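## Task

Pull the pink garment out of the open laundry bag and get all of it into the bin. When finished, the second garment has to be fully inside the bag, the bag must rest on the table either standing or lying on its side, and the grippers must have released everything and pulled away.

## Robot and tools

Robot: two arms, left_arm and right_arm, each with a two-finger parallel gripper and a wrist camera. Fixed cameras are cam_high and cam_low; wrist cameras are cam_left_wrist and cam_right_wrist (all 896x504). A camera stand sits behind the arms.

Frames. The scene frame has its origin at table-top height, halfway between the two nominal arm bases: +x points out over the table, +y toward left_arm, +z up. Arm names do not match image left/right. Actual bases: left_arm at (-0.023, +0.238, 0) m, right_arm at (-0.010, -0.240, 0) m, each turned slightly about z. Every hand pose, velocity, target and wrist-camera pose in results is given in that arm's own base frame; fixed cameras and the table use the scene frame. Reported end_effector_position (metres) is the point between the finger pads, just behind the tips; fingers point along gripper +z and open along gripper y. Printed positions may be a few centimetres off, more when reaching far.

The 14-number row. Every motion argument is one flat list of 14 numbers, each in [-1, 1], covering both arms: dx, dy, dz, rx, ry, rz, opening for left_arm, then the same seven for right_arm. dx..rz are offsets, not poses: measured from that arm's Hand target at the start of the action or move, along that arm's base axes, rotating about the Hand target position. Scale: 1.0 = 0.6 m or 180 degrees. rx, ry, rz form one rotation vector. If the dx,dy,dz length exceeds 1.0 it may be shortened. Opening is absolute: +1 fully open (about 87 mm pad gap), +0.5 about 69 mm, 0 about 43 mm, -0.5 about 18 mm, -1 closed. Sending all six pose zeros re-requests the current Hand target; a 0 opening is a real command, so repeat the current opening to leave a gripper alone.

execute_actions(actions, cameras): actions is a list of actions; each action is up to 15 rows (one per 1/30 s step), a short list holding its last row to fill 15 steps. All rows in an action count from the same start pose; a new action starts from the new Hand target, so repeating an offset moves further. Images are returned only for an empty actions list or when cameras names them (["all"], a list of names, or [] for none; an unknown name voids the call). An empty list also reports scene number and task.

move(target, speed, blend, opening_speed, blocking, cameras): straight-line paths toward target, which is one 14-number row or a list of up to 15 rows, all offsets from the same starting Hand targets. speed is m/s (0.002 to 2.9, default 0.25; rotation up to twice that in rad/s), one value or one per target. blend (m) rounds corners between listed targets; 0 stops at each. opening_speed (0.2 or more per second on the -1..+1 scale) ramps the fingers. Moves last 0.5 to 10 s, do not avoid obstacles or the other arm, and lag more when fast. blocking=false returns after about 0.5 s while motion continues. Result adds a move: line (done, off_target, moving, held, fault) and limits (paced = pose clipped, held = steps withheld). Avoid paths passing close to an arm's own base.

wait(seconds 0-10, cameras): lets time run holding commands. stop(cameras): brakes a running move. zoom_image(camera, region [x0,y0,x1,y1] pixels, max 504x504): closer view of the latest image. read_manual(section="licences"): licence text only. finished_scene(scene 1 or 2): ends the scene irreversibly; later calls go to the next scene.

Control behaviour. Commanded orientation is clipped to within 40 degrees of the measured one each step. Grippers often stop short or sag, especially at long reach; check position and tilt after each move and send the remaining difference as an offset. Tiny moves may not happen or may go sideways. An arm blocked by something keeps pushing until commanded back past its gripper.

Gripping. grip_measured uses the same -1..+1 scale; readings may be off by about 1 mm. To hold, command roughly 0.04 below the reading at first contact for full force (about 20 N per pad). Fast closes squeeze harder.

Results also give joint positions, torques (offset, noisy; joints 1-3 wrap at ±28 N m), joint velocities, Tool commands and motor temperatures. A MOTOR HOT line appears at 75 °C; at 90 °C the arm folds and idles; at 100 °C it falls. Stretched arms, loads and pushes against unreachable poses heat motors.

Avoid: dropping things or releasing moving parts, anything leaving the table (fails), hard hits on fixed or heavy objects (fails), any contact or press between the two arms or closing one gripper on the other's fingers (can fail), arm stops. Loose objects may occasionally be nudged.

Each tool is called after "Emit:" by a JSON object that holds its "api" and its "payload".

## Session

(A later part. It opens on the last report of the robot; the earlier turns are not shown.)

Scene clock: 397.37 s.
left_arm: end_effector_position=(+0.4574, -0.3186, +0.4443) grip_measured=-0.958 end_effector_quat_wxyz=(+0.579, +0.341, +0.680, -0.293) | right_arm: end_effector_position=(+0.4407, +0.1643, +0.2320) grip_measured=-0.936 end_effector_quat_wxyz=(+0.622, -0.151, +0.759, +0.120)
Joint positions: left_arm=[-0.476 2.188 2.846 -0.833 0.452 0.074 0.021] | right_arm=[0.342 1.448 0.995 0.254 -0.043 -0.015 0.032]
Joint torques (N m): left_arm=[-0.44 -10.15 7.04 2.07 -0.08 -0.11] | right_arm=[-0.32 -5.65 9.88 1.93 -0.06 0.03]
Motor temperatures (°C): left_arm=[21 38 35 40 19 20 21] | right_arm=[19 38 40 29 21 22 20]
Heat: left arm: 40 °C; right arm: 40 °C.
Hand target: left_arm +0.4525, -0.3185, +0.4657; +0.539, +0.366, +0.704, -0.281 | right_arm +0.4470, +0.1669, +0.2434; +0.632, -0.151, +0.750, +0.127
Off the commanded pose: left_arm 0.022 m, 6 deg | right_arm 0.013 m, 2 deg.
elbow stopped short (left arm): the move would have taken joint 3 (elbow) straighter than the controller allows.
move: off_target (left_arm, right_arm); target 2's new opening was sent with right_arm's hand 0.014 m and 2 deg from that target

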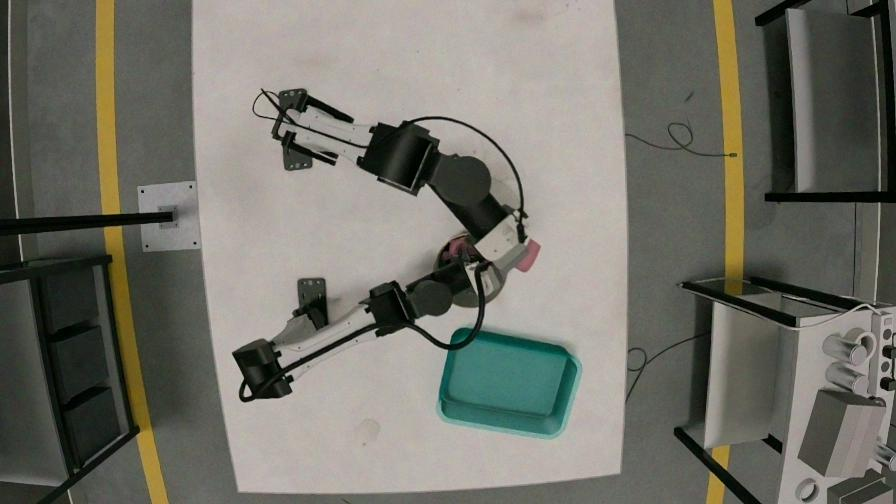

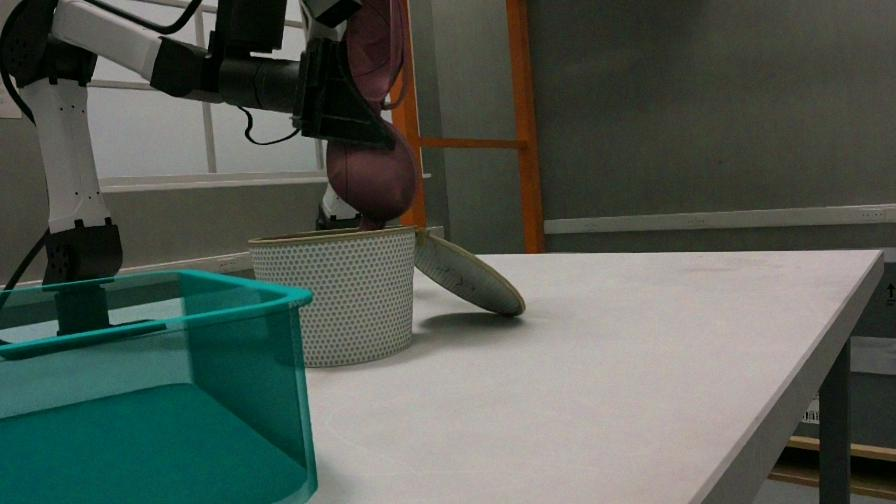

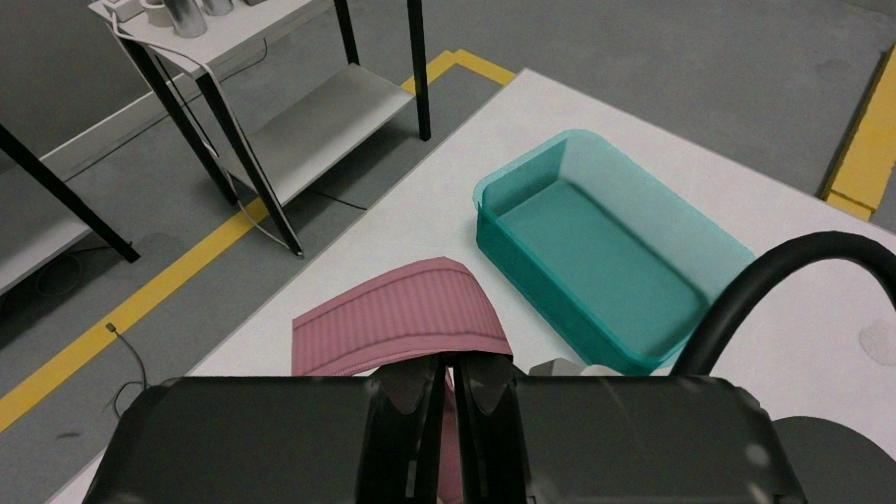

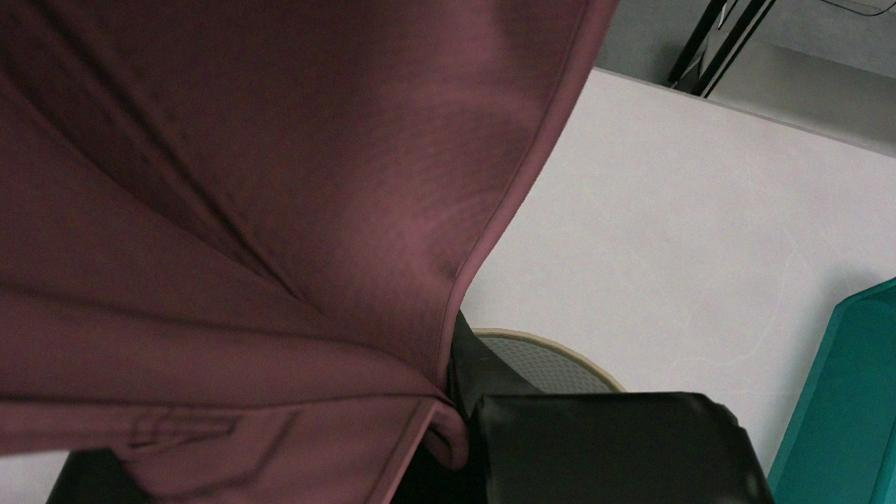

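Emit:
{"api": "move", "payload": {"target": [[0,0,0,0,0,0,0.2,0,0,0,0,0,0,-1],[-0.14,0.22,-0.03,0,0,0,0.2,0,0,0.02,0,0,0,-1],[-0.3,0.4,-0.1,0,0,0,0.2,-0.05,-0.05,0.35,0,0,0,-1]], "speed": 0.2, "opening_speed": 2, "blend": [0,0.02,0], "cameras": ["all"]}}

Scene clock: 405.77 s.
left_arm: end_effector_position=(+0.2728, -0.0789, +0.4017) grip_measured=+0.200 end_effector_quat_wxyz=(+0.536, +0.362, +0.708, -0.283) | right_arm: end_effector_position=(+0.4180, +0.1367, +0.4455) grip_measured=-0.936 end_effector_quat_wxyz=(+0.627, -0.145, +0.755, +0.124)
Joint positions: left_arm=[0.271 1.281 1.774 -1.181 1.139 0.627 0.6] | right_arm=[0.274 1.509 1.931 -0.607 -0.109 -0.015 0.032]
Joint torques (N m): left_arm=[0.46 -1.37 7.19 1.27 0.46 0.13] | right_arm=[-0.06 -5.67 8.68 1.73 -0.07 -0.08]
Heat: left arm: 40 °C; right arm: 41 °C.
Hand target: left_arm +0.2725, -0.0784, +0.4057; +0.539, +0.366, +0.704, -0.281 | right_arm +0.4170, +0.1370, +0.4533; +0.632, -0.151, +0.750, +0.127
Off the commanded pose: left_arm 0.004 m, 1 deg | right_arm 0.008 m, 1 deg.
elbow stopped short (left arm): the move would have taken joint 3 (elbow) straighter than the controller allows.
move: done

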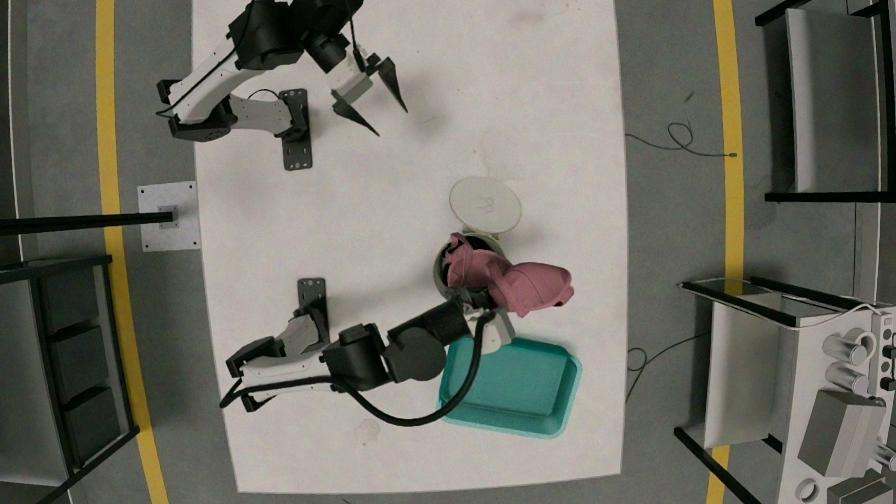

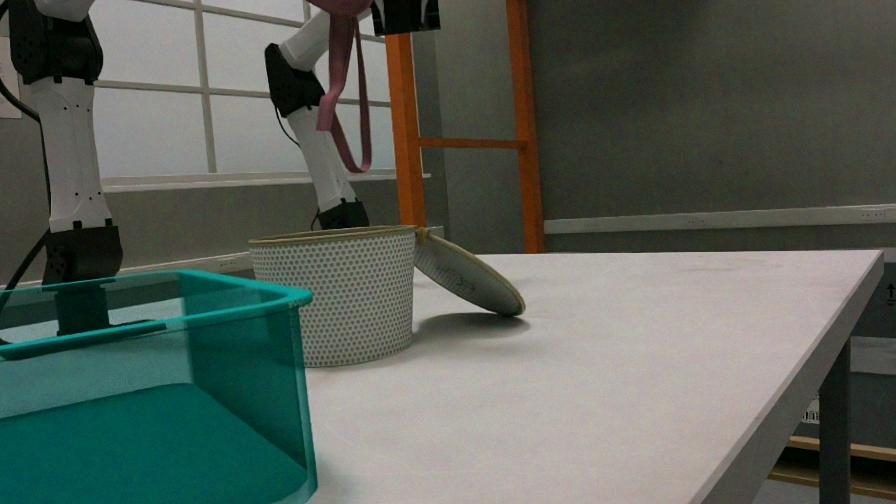

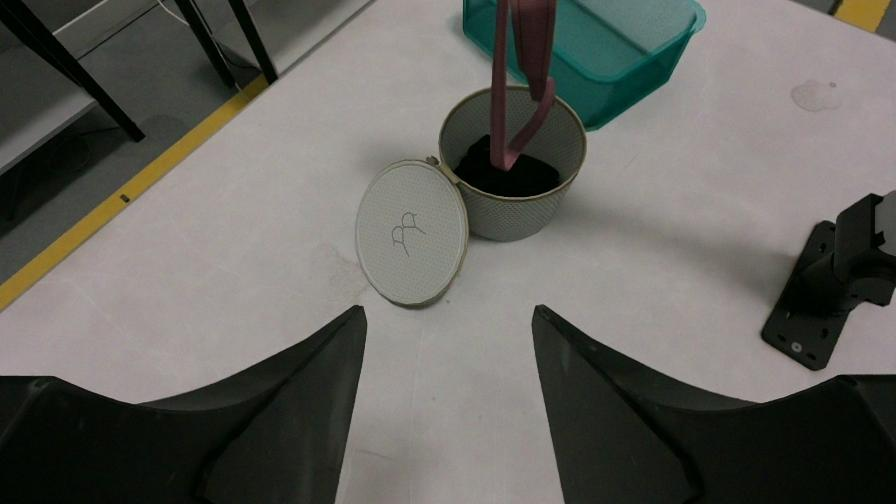

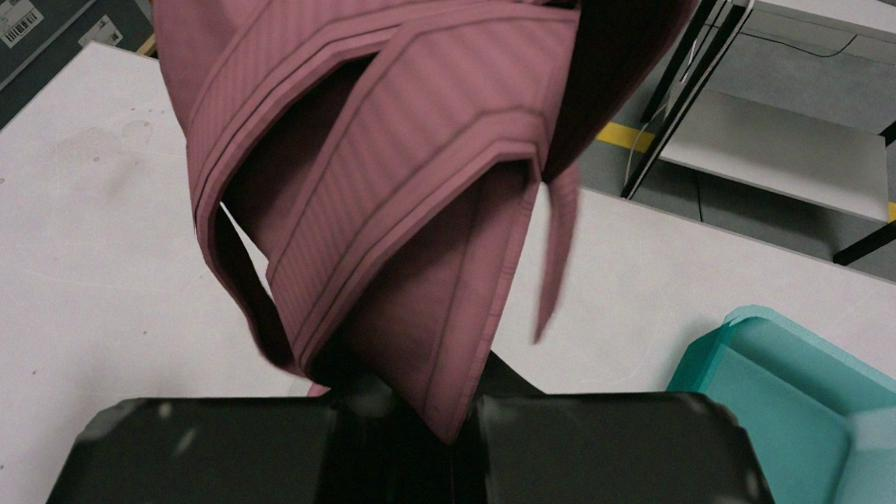

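Emit:
{"api": "move", "payload": {"target": [0,0,0,0,0,0,0.2,0.058,-0.485,0,0,0,-0.15,-1], "speed": 0.2, "cameras": ["all"]}}

Scene clock: 415.80 s.
left_arm: end_effector_position=(+0.2727, -0.0790, +0.4016) grip_measured=+0.200 end_effector_quat_wxyz=(+0.536, +0.362, +0.708, -0.283) | right_arm: end_effector_position=(+0.4512, -0.1569, +0.4474) grip_measured=-0.936 end_effector_quat_wxyz=(+0.640, +0.040, +0.767, -0.026)
Joint positions: left_arm=[0.271 1.281 1.774 -1.182 1.139 0.629 0.6] | right_arm=[-0.46 1.688 2.125 -0.629 -0.362 -0.057 0.032]
Joint torques (N m): left_arm=[0.49 -1.33 7.23 1.27 0.46 0.14] | right_arm=[0.39 -7.04 8.61 1.72 -0.11 -0.12]
Heat: left arm: 37 °C; right arm: 41 °C.
Hand target: left_arm +0.2725, -0.0784, +0.4057; +0.539, +0.366, +0.704, -0.281 | right_arm +0.4518, -0.1542, +0.4533; +0.644, +0.029, +0.764, -0.024
Off the commanded pose: left_arm 0.004 m, 1 deg | right_arm 0.007 m, 1 deg.
move: done

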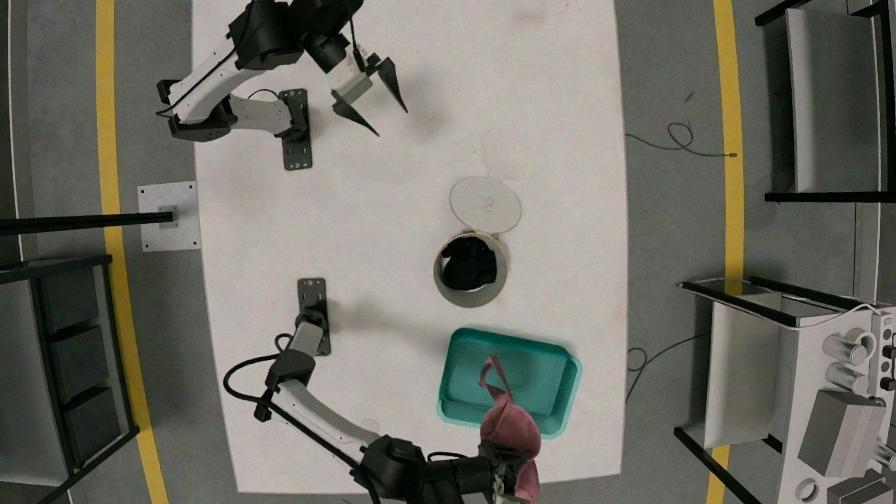

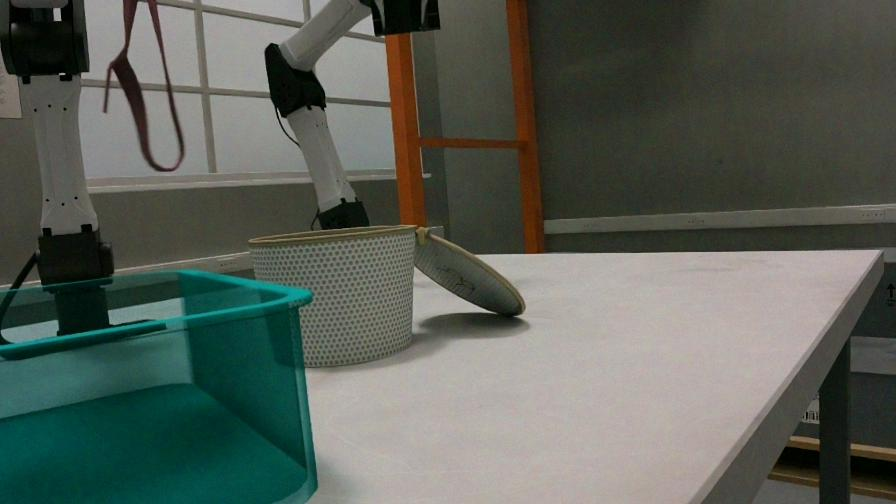

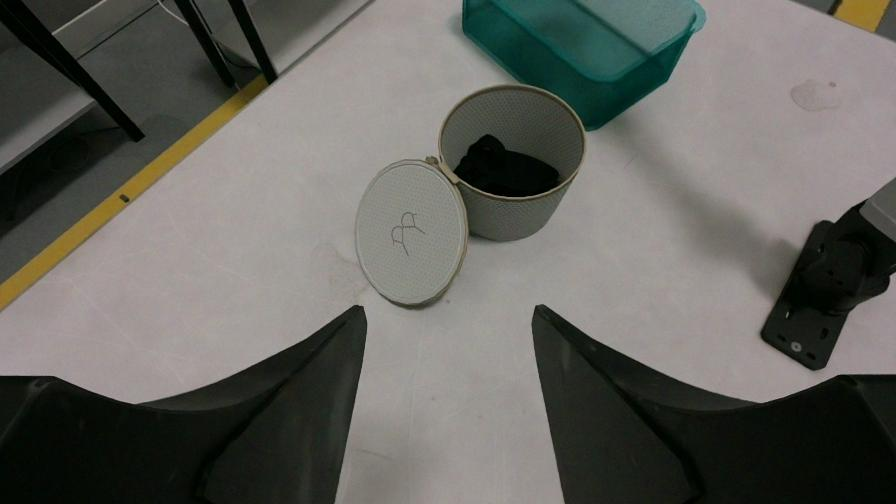

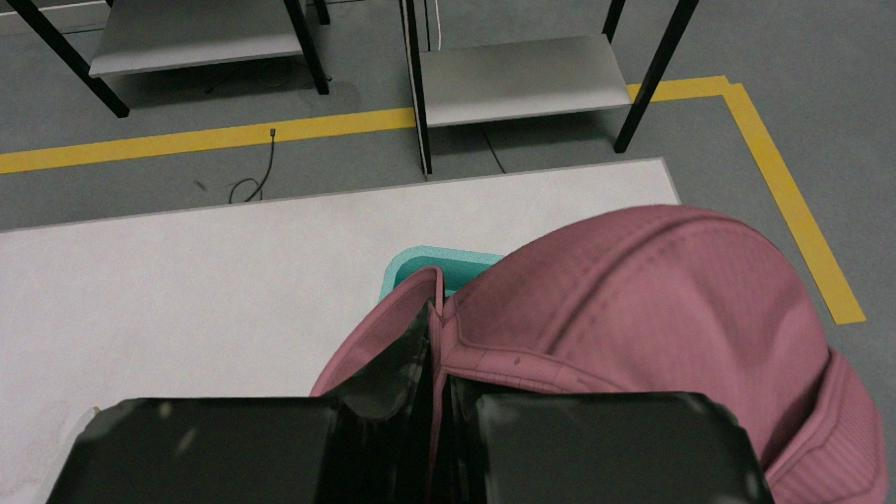

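Emit:
{"api": "move", "payload": {"target": [0,0,0,0,0,0,0.2,0.05,-0.01,-0.41,0,0,0,-1], "speed": 0.2, "cameras": ["all"]}}

Scene clock: 431.47 s.
left_arm: end_effector_position=(+0.2727, -0.0790, +0.4016) grip_measured=+0.200 end_effector_quat_wxyz=(+0.536, +0.362, +0.708, -0.283) | right_arm: end_effector_position=(+0.4786, -0.1602, +0.2052) grip_measured=-0.936 end_effector_quat_wxyz=(+0.638, +0.032, +0.769, -0.020)
Joint positions: left_arm=[0.271 1.281 1.774 -1.182 1.139 0.629 0.6] | right_arm=[-0.442 1.636 1.058 0.378 -0.363 -0.062 0.032]
Joint torques (N m): left_arm=[0.46 -1.33 7.23 1.27 0.46 0.13] | right_arm=[0.7 -7.69 7.16 2.02 0.11 -0.04]
Motor temperatures (°C): left_arm=[21 32 33 35 19 20 20] | right_arm=[19 38 41 30 21 22 21]
Heat: left arm: 35 °C; right arm: 41 °C.
Hand target: left_arm +0.2725, -0.0784, +0.4057; +0.539, +0.366, +0.704, -0.281 | right_arm +0.4818, -0.1600, +0.2073; +0.644, +0.029, +0.764, -0.024
Off the commanded pose: left_arm 0.004 m, 1 deg | right_arm 0.004 m, 1 deg.
move: done

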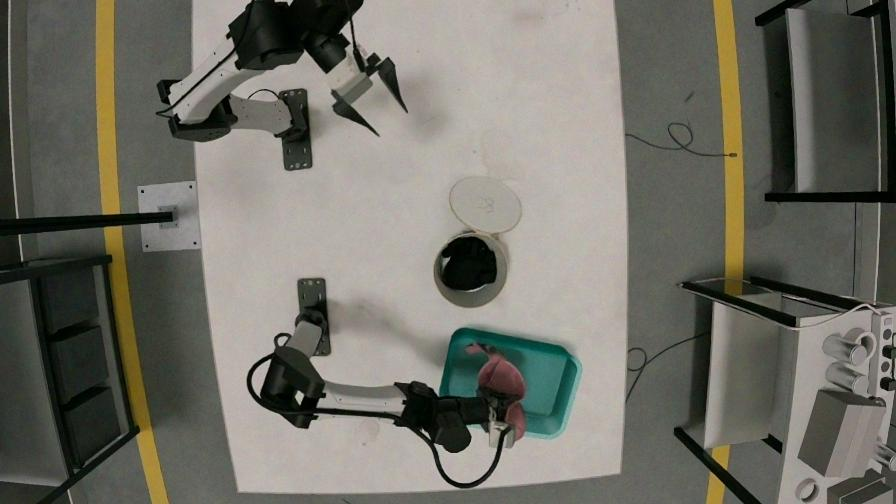

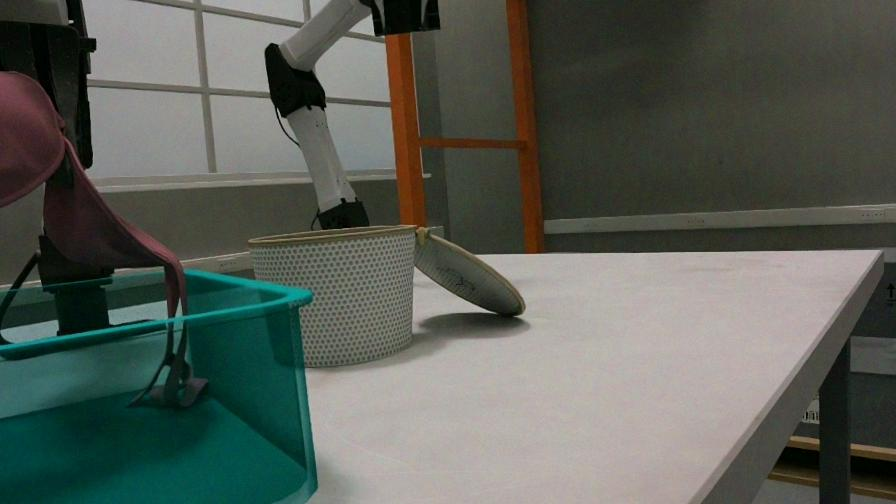

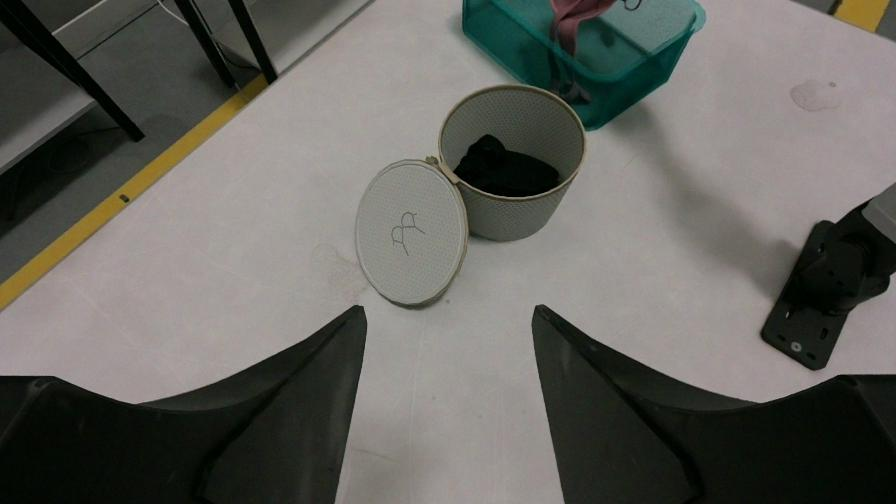

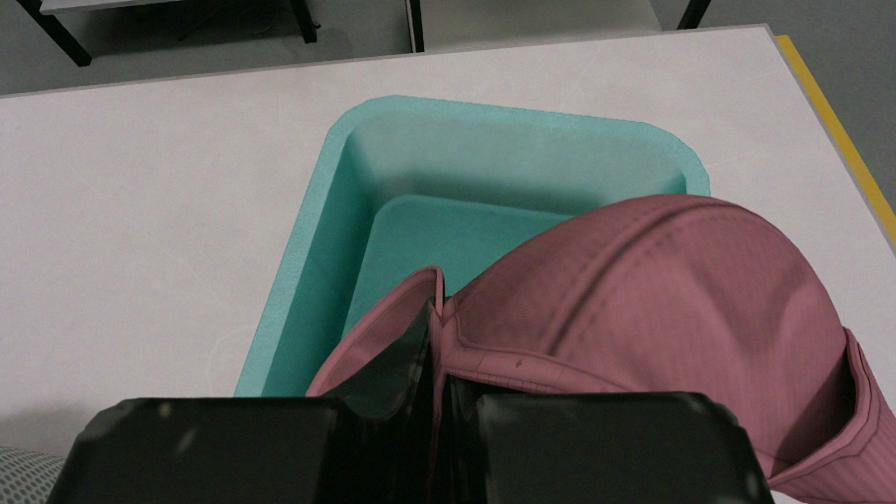

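Emit:
{"api": "move", "payload": {"target": [[0,0,0,0,0,0,0.2,0.045,0.075,-0.02,0,0,0,-1],[0,0,0,0,0,0,0.2,0.045,0.075,-0.07,0,0,0,-1]], "speed": 0.15, "blend": 0.01, "cameras": ["all"]}}

Scene clock: 438.43 s.
left_arm: end_effector_position=(+0.2727, -0.0790, +0.4016) grip_measured=+0.200 end_effector_quat_wxyz=(+0.536, +0.362, +0.708, -0.283) | right_arm: end_effector_position=(+0.5083, -0.1136, +0.1701) grip_measured=-0.936 end_effector_quat_wxyz=(+0.645, +0.021, +0.764, -0.023)
Joint positions: left_arm=[0.271 1.281 1.774 -1.182 1.139 0.629 0.6] | right_arm=[-0.291 1.736 0.996 0.567 -0.225 -0.047 0.032]
Joint torques (N m): left_arm=[0.49 -1.33 7.21 1.26 0.46 0.13] | right_arm=[0.4 -7.95 6.28 1.89 0.19 0.07]
Heat: left arm: 35 °C; right arm: 40 °C.
Hand target: left_arm +0.2725, -0.0784, +0.4057; +0.539, +0.366, +0.704, -0.281 | right_arm +0.5088, -0.1150, +0.1653; +0.644, +0.029, +0.764, -0.024
Off the commanded pose: left_arm 0.004 m, 1 deg | right_arm 0.005 m, 1 deg.
move: done

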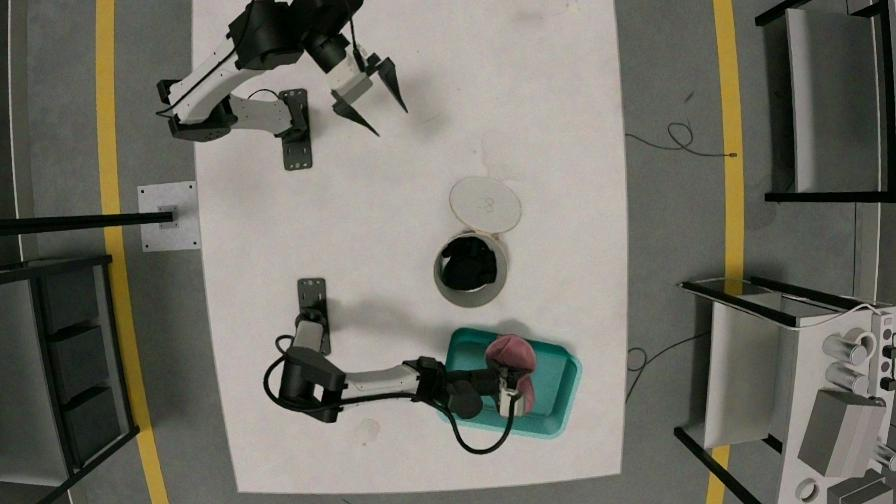

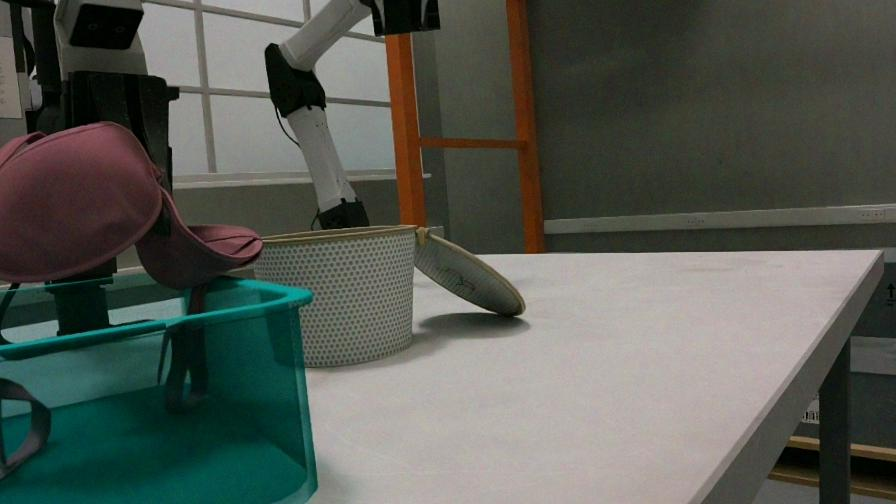

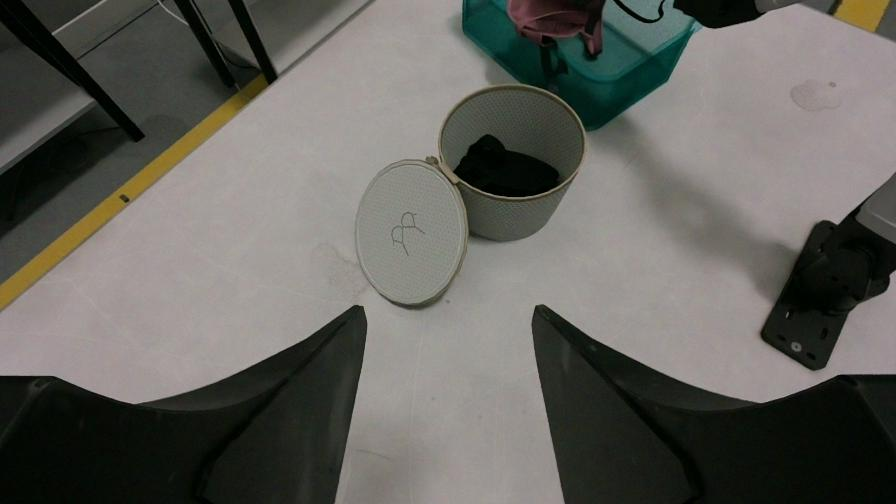

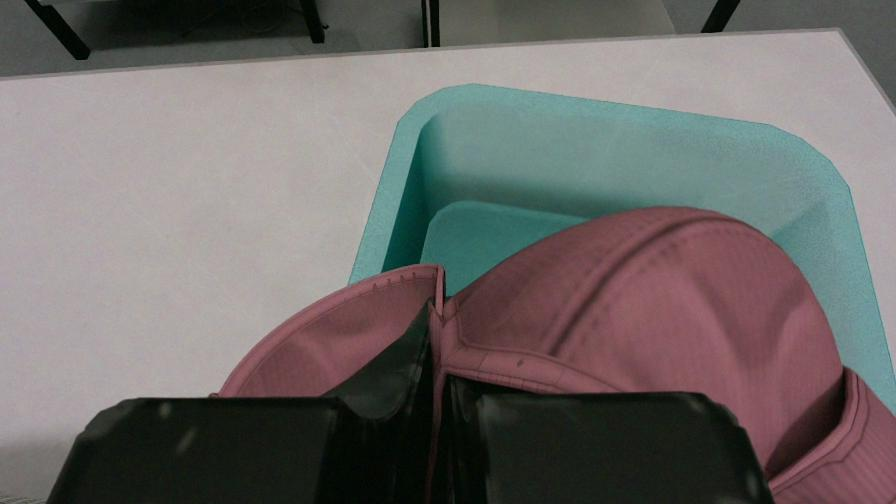

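Emit:
{"api": "move", "payload": {"target": [[0,0,0,0,0,0,0.2,0,0,0.13,0,0,0,-1],[0,0,0,0,0,0,0.2,0.0,-0.055,0.1,0,0,0,-1],[0,0,0,0,0,0,0.2,0.0,-0.055,-0.02,0,0,0,-1]], "speed": 0.2, "blend": 0.01, "cameras": ["cam_high","cam_low","cam_right_wrist"]}}

Scene clock: 443.13 s.
left_arm: end_effector_position=(+0.2727, -0.0790, +0.4016) grip_measured=+0.200 end_effector_quat_wxyz=(+0.536, +0.362, +0.708, -0.283) | right_arm: end_effector_position=(+0.5052, -0.1516, +0.1494) grip_measured=-0.936 end_effector_quat_wxyz=(+0.636, +0.041, +0.770, -0.026)
Joint positions: left_arm=[0.271 1.281 1.774 -1.182 1.139 0.629 0.6] | right_arm=[-0.38 1.802 1.01 0.592 -0.28 -0.044 0.032]
Joint torques (N m): left_arm=[0.49 -1.37 7.21 1.26 0.46 0.13] | right_arm=[0.66 -8.88 6.83 2.08 -0.1 -0.1]
Heat: left arm: 35 °C; right arm: 40 °C.
Hand target: left_arm +0.2725, -0.0784, +0.4057; +0.539, +0.366, +0.704, -0.281 | right_arm +0.5088, -0.1480, +0.1533; +0.644, +0.029, +0.764, -0.024
Off the commanded pose: left_arm 0.004 m, 1 deg | right_arm 0.007 m, 2 deg.
move: done
Images, in order (width x height): cam_high 896x504, cam_low 896x504, cam_right_wrist 896x504.

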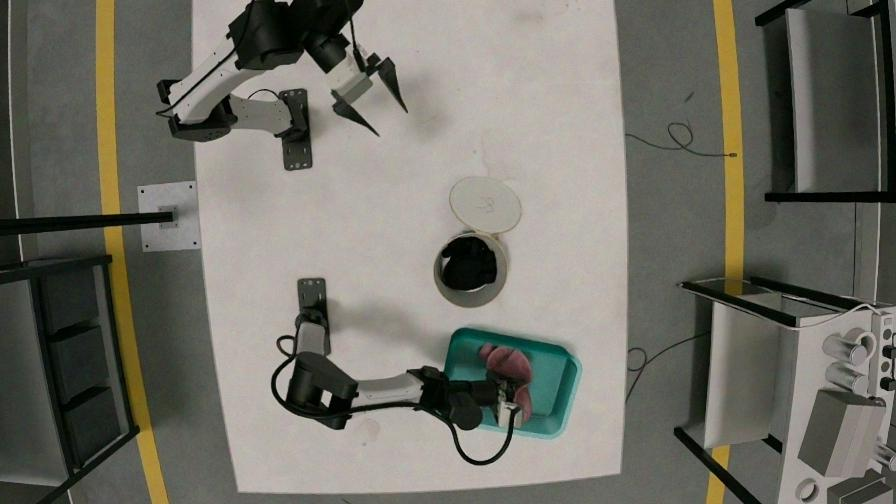

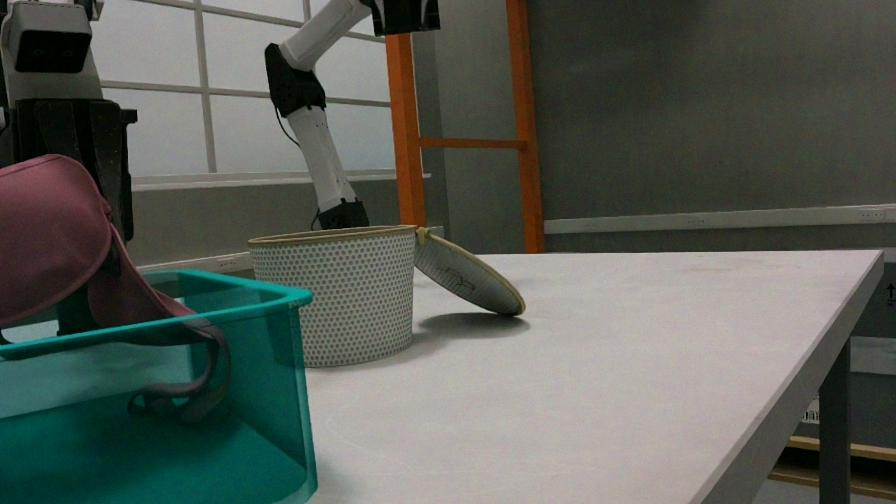

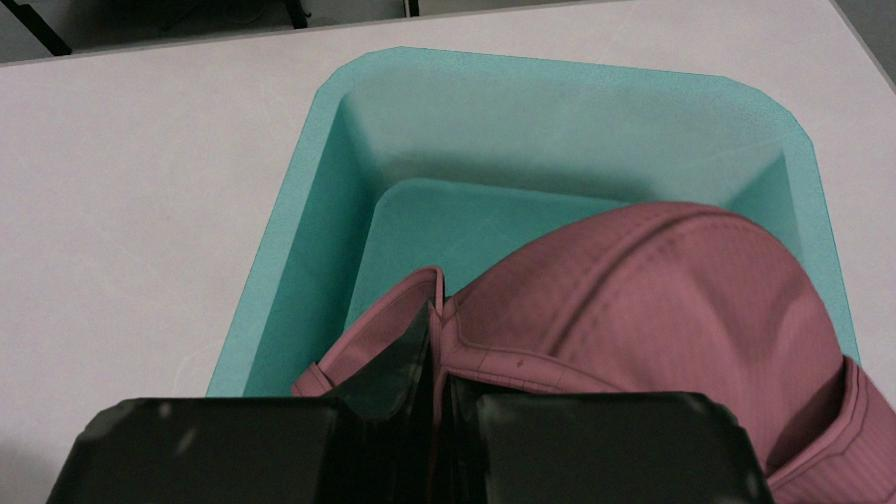

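Emit:
{"api": "move", "payload": {"target": [[0,0,0,0,0,0,0.2,0.0,0.018,-0.02,0,0,0,-1],[0,0,0,0,0,0,0.2,0.0,0.018,-0.02,0,0,0,0.4],[0,0,0,0,0,0,0.2,-0.03,0.018,0.2,0,0,0,0.4],[0,0,0,0,0,0,0.2,-0.25,0.0,0.25,0,0,0,0.4]], "speed": 0.2, "opening_speed": 1, "blend": [0,0,0.02,0], "cameras": ["all"]}}

Emit:
{"api": "zoom_image", "payload": {"camera": "cam_high", "region": [420, 300, 620, 460]}}

Scene clock: 454.87 s.
left_arm: end_effector_position=(+0.2727, -0.0790, +0.4016) grip_measured=+0.200 end_effector_quat_wxyz=(+0.536, +0.362, +0.708, -0.283) | right_arm: end_effector_position=(+0.3619, -0.1502, +0.3110) grip_measured=+0.400 end_effector_quat_wxyz=(+0.652, +0.031, +0.757, -0.030)
Joint positions: left_arm=[0.271 1.281 1.774 -1.182 1.139 0.629 0.6] | right_arm=[-0.606 1.161 1.061 -0.071 -0.512 -0.089 0.7]
Joint torques (N m): left_arm=[0.49 -1.35 7.23 1.27 0.46 0.14] | right_arm=[-0.09 -4.46 6.49 1.58 -0.05 -0.11]
Heat: left arm: 34 °C; right arm: 40 °C.
Hand target: left_arm +0.2725, -0.0784, +0.4057; +0.539, +0.366, +0.704, -0.281 | right_arm +0.3588, -0.1480, +0.3033; +0.644, +0.029, +0.764, -0.024
Off the commanded pose: left_arm 0.004 m, 1 deg | right_arm 0.009 m, 1 deg.
move: done

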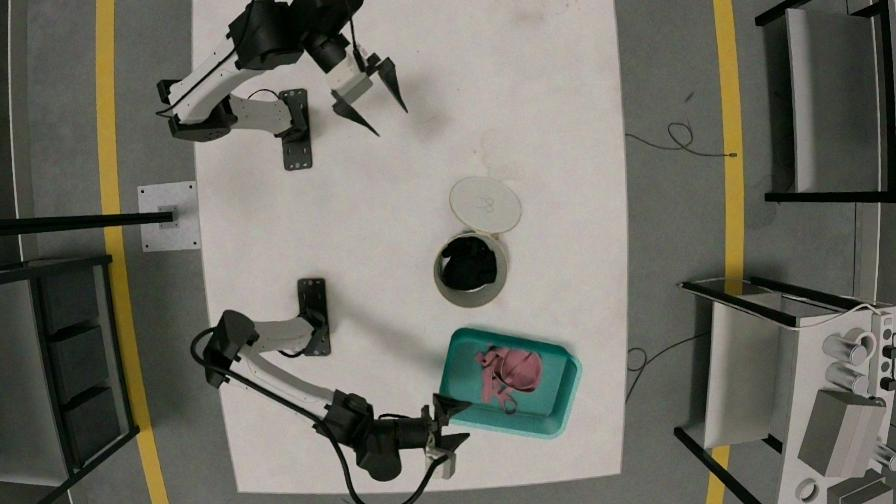

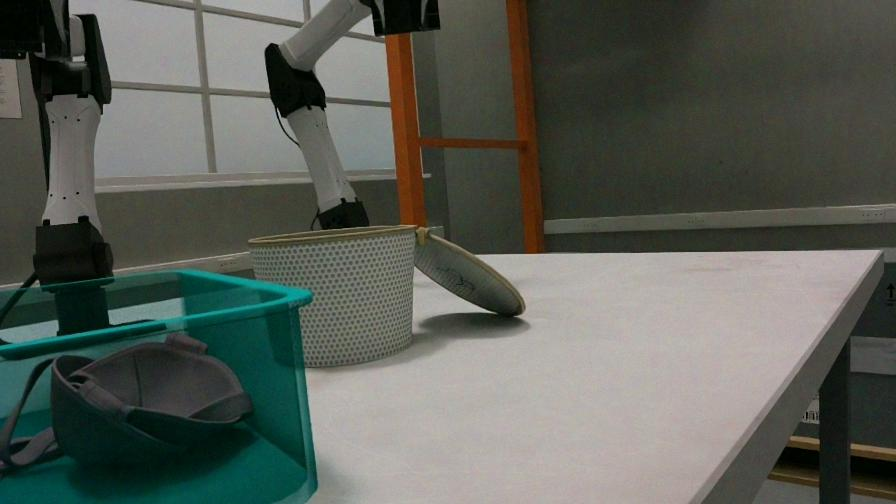

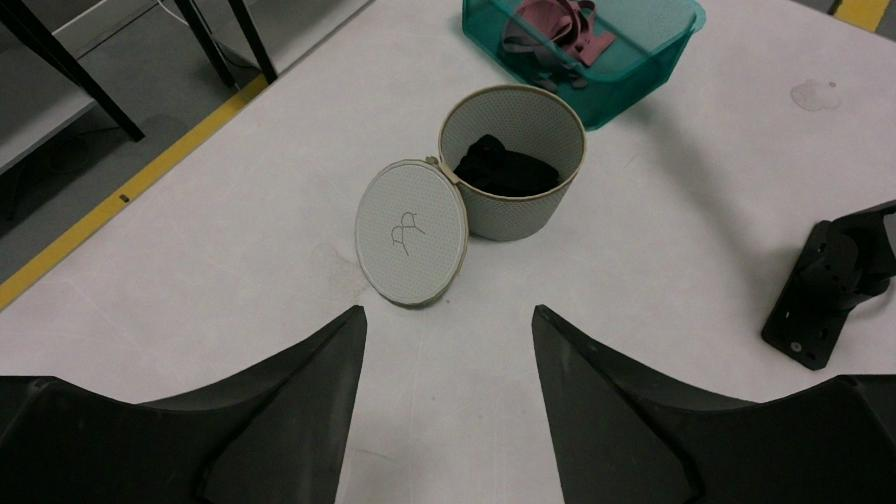

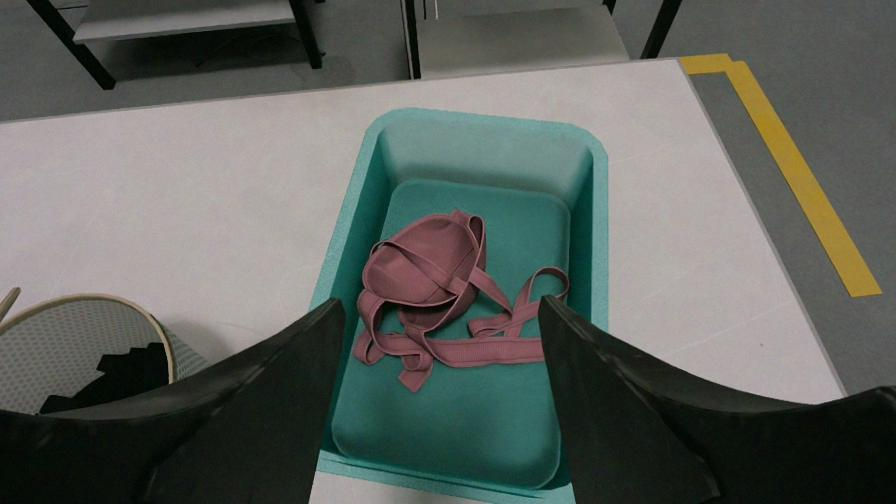

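Scaled by 2.520 from the camera's 896x504 image, which has a finer 1280x720 frame.

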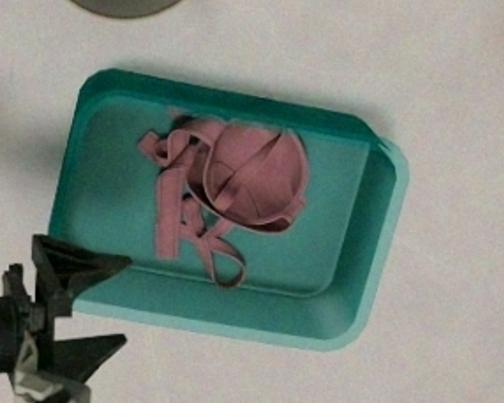

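All of the pink garment is in the bin, and the black one is in the bag.

Emit:
{"api": "finished_scene", "payload": {"scene": 1}}

The scene is finished: the task was done.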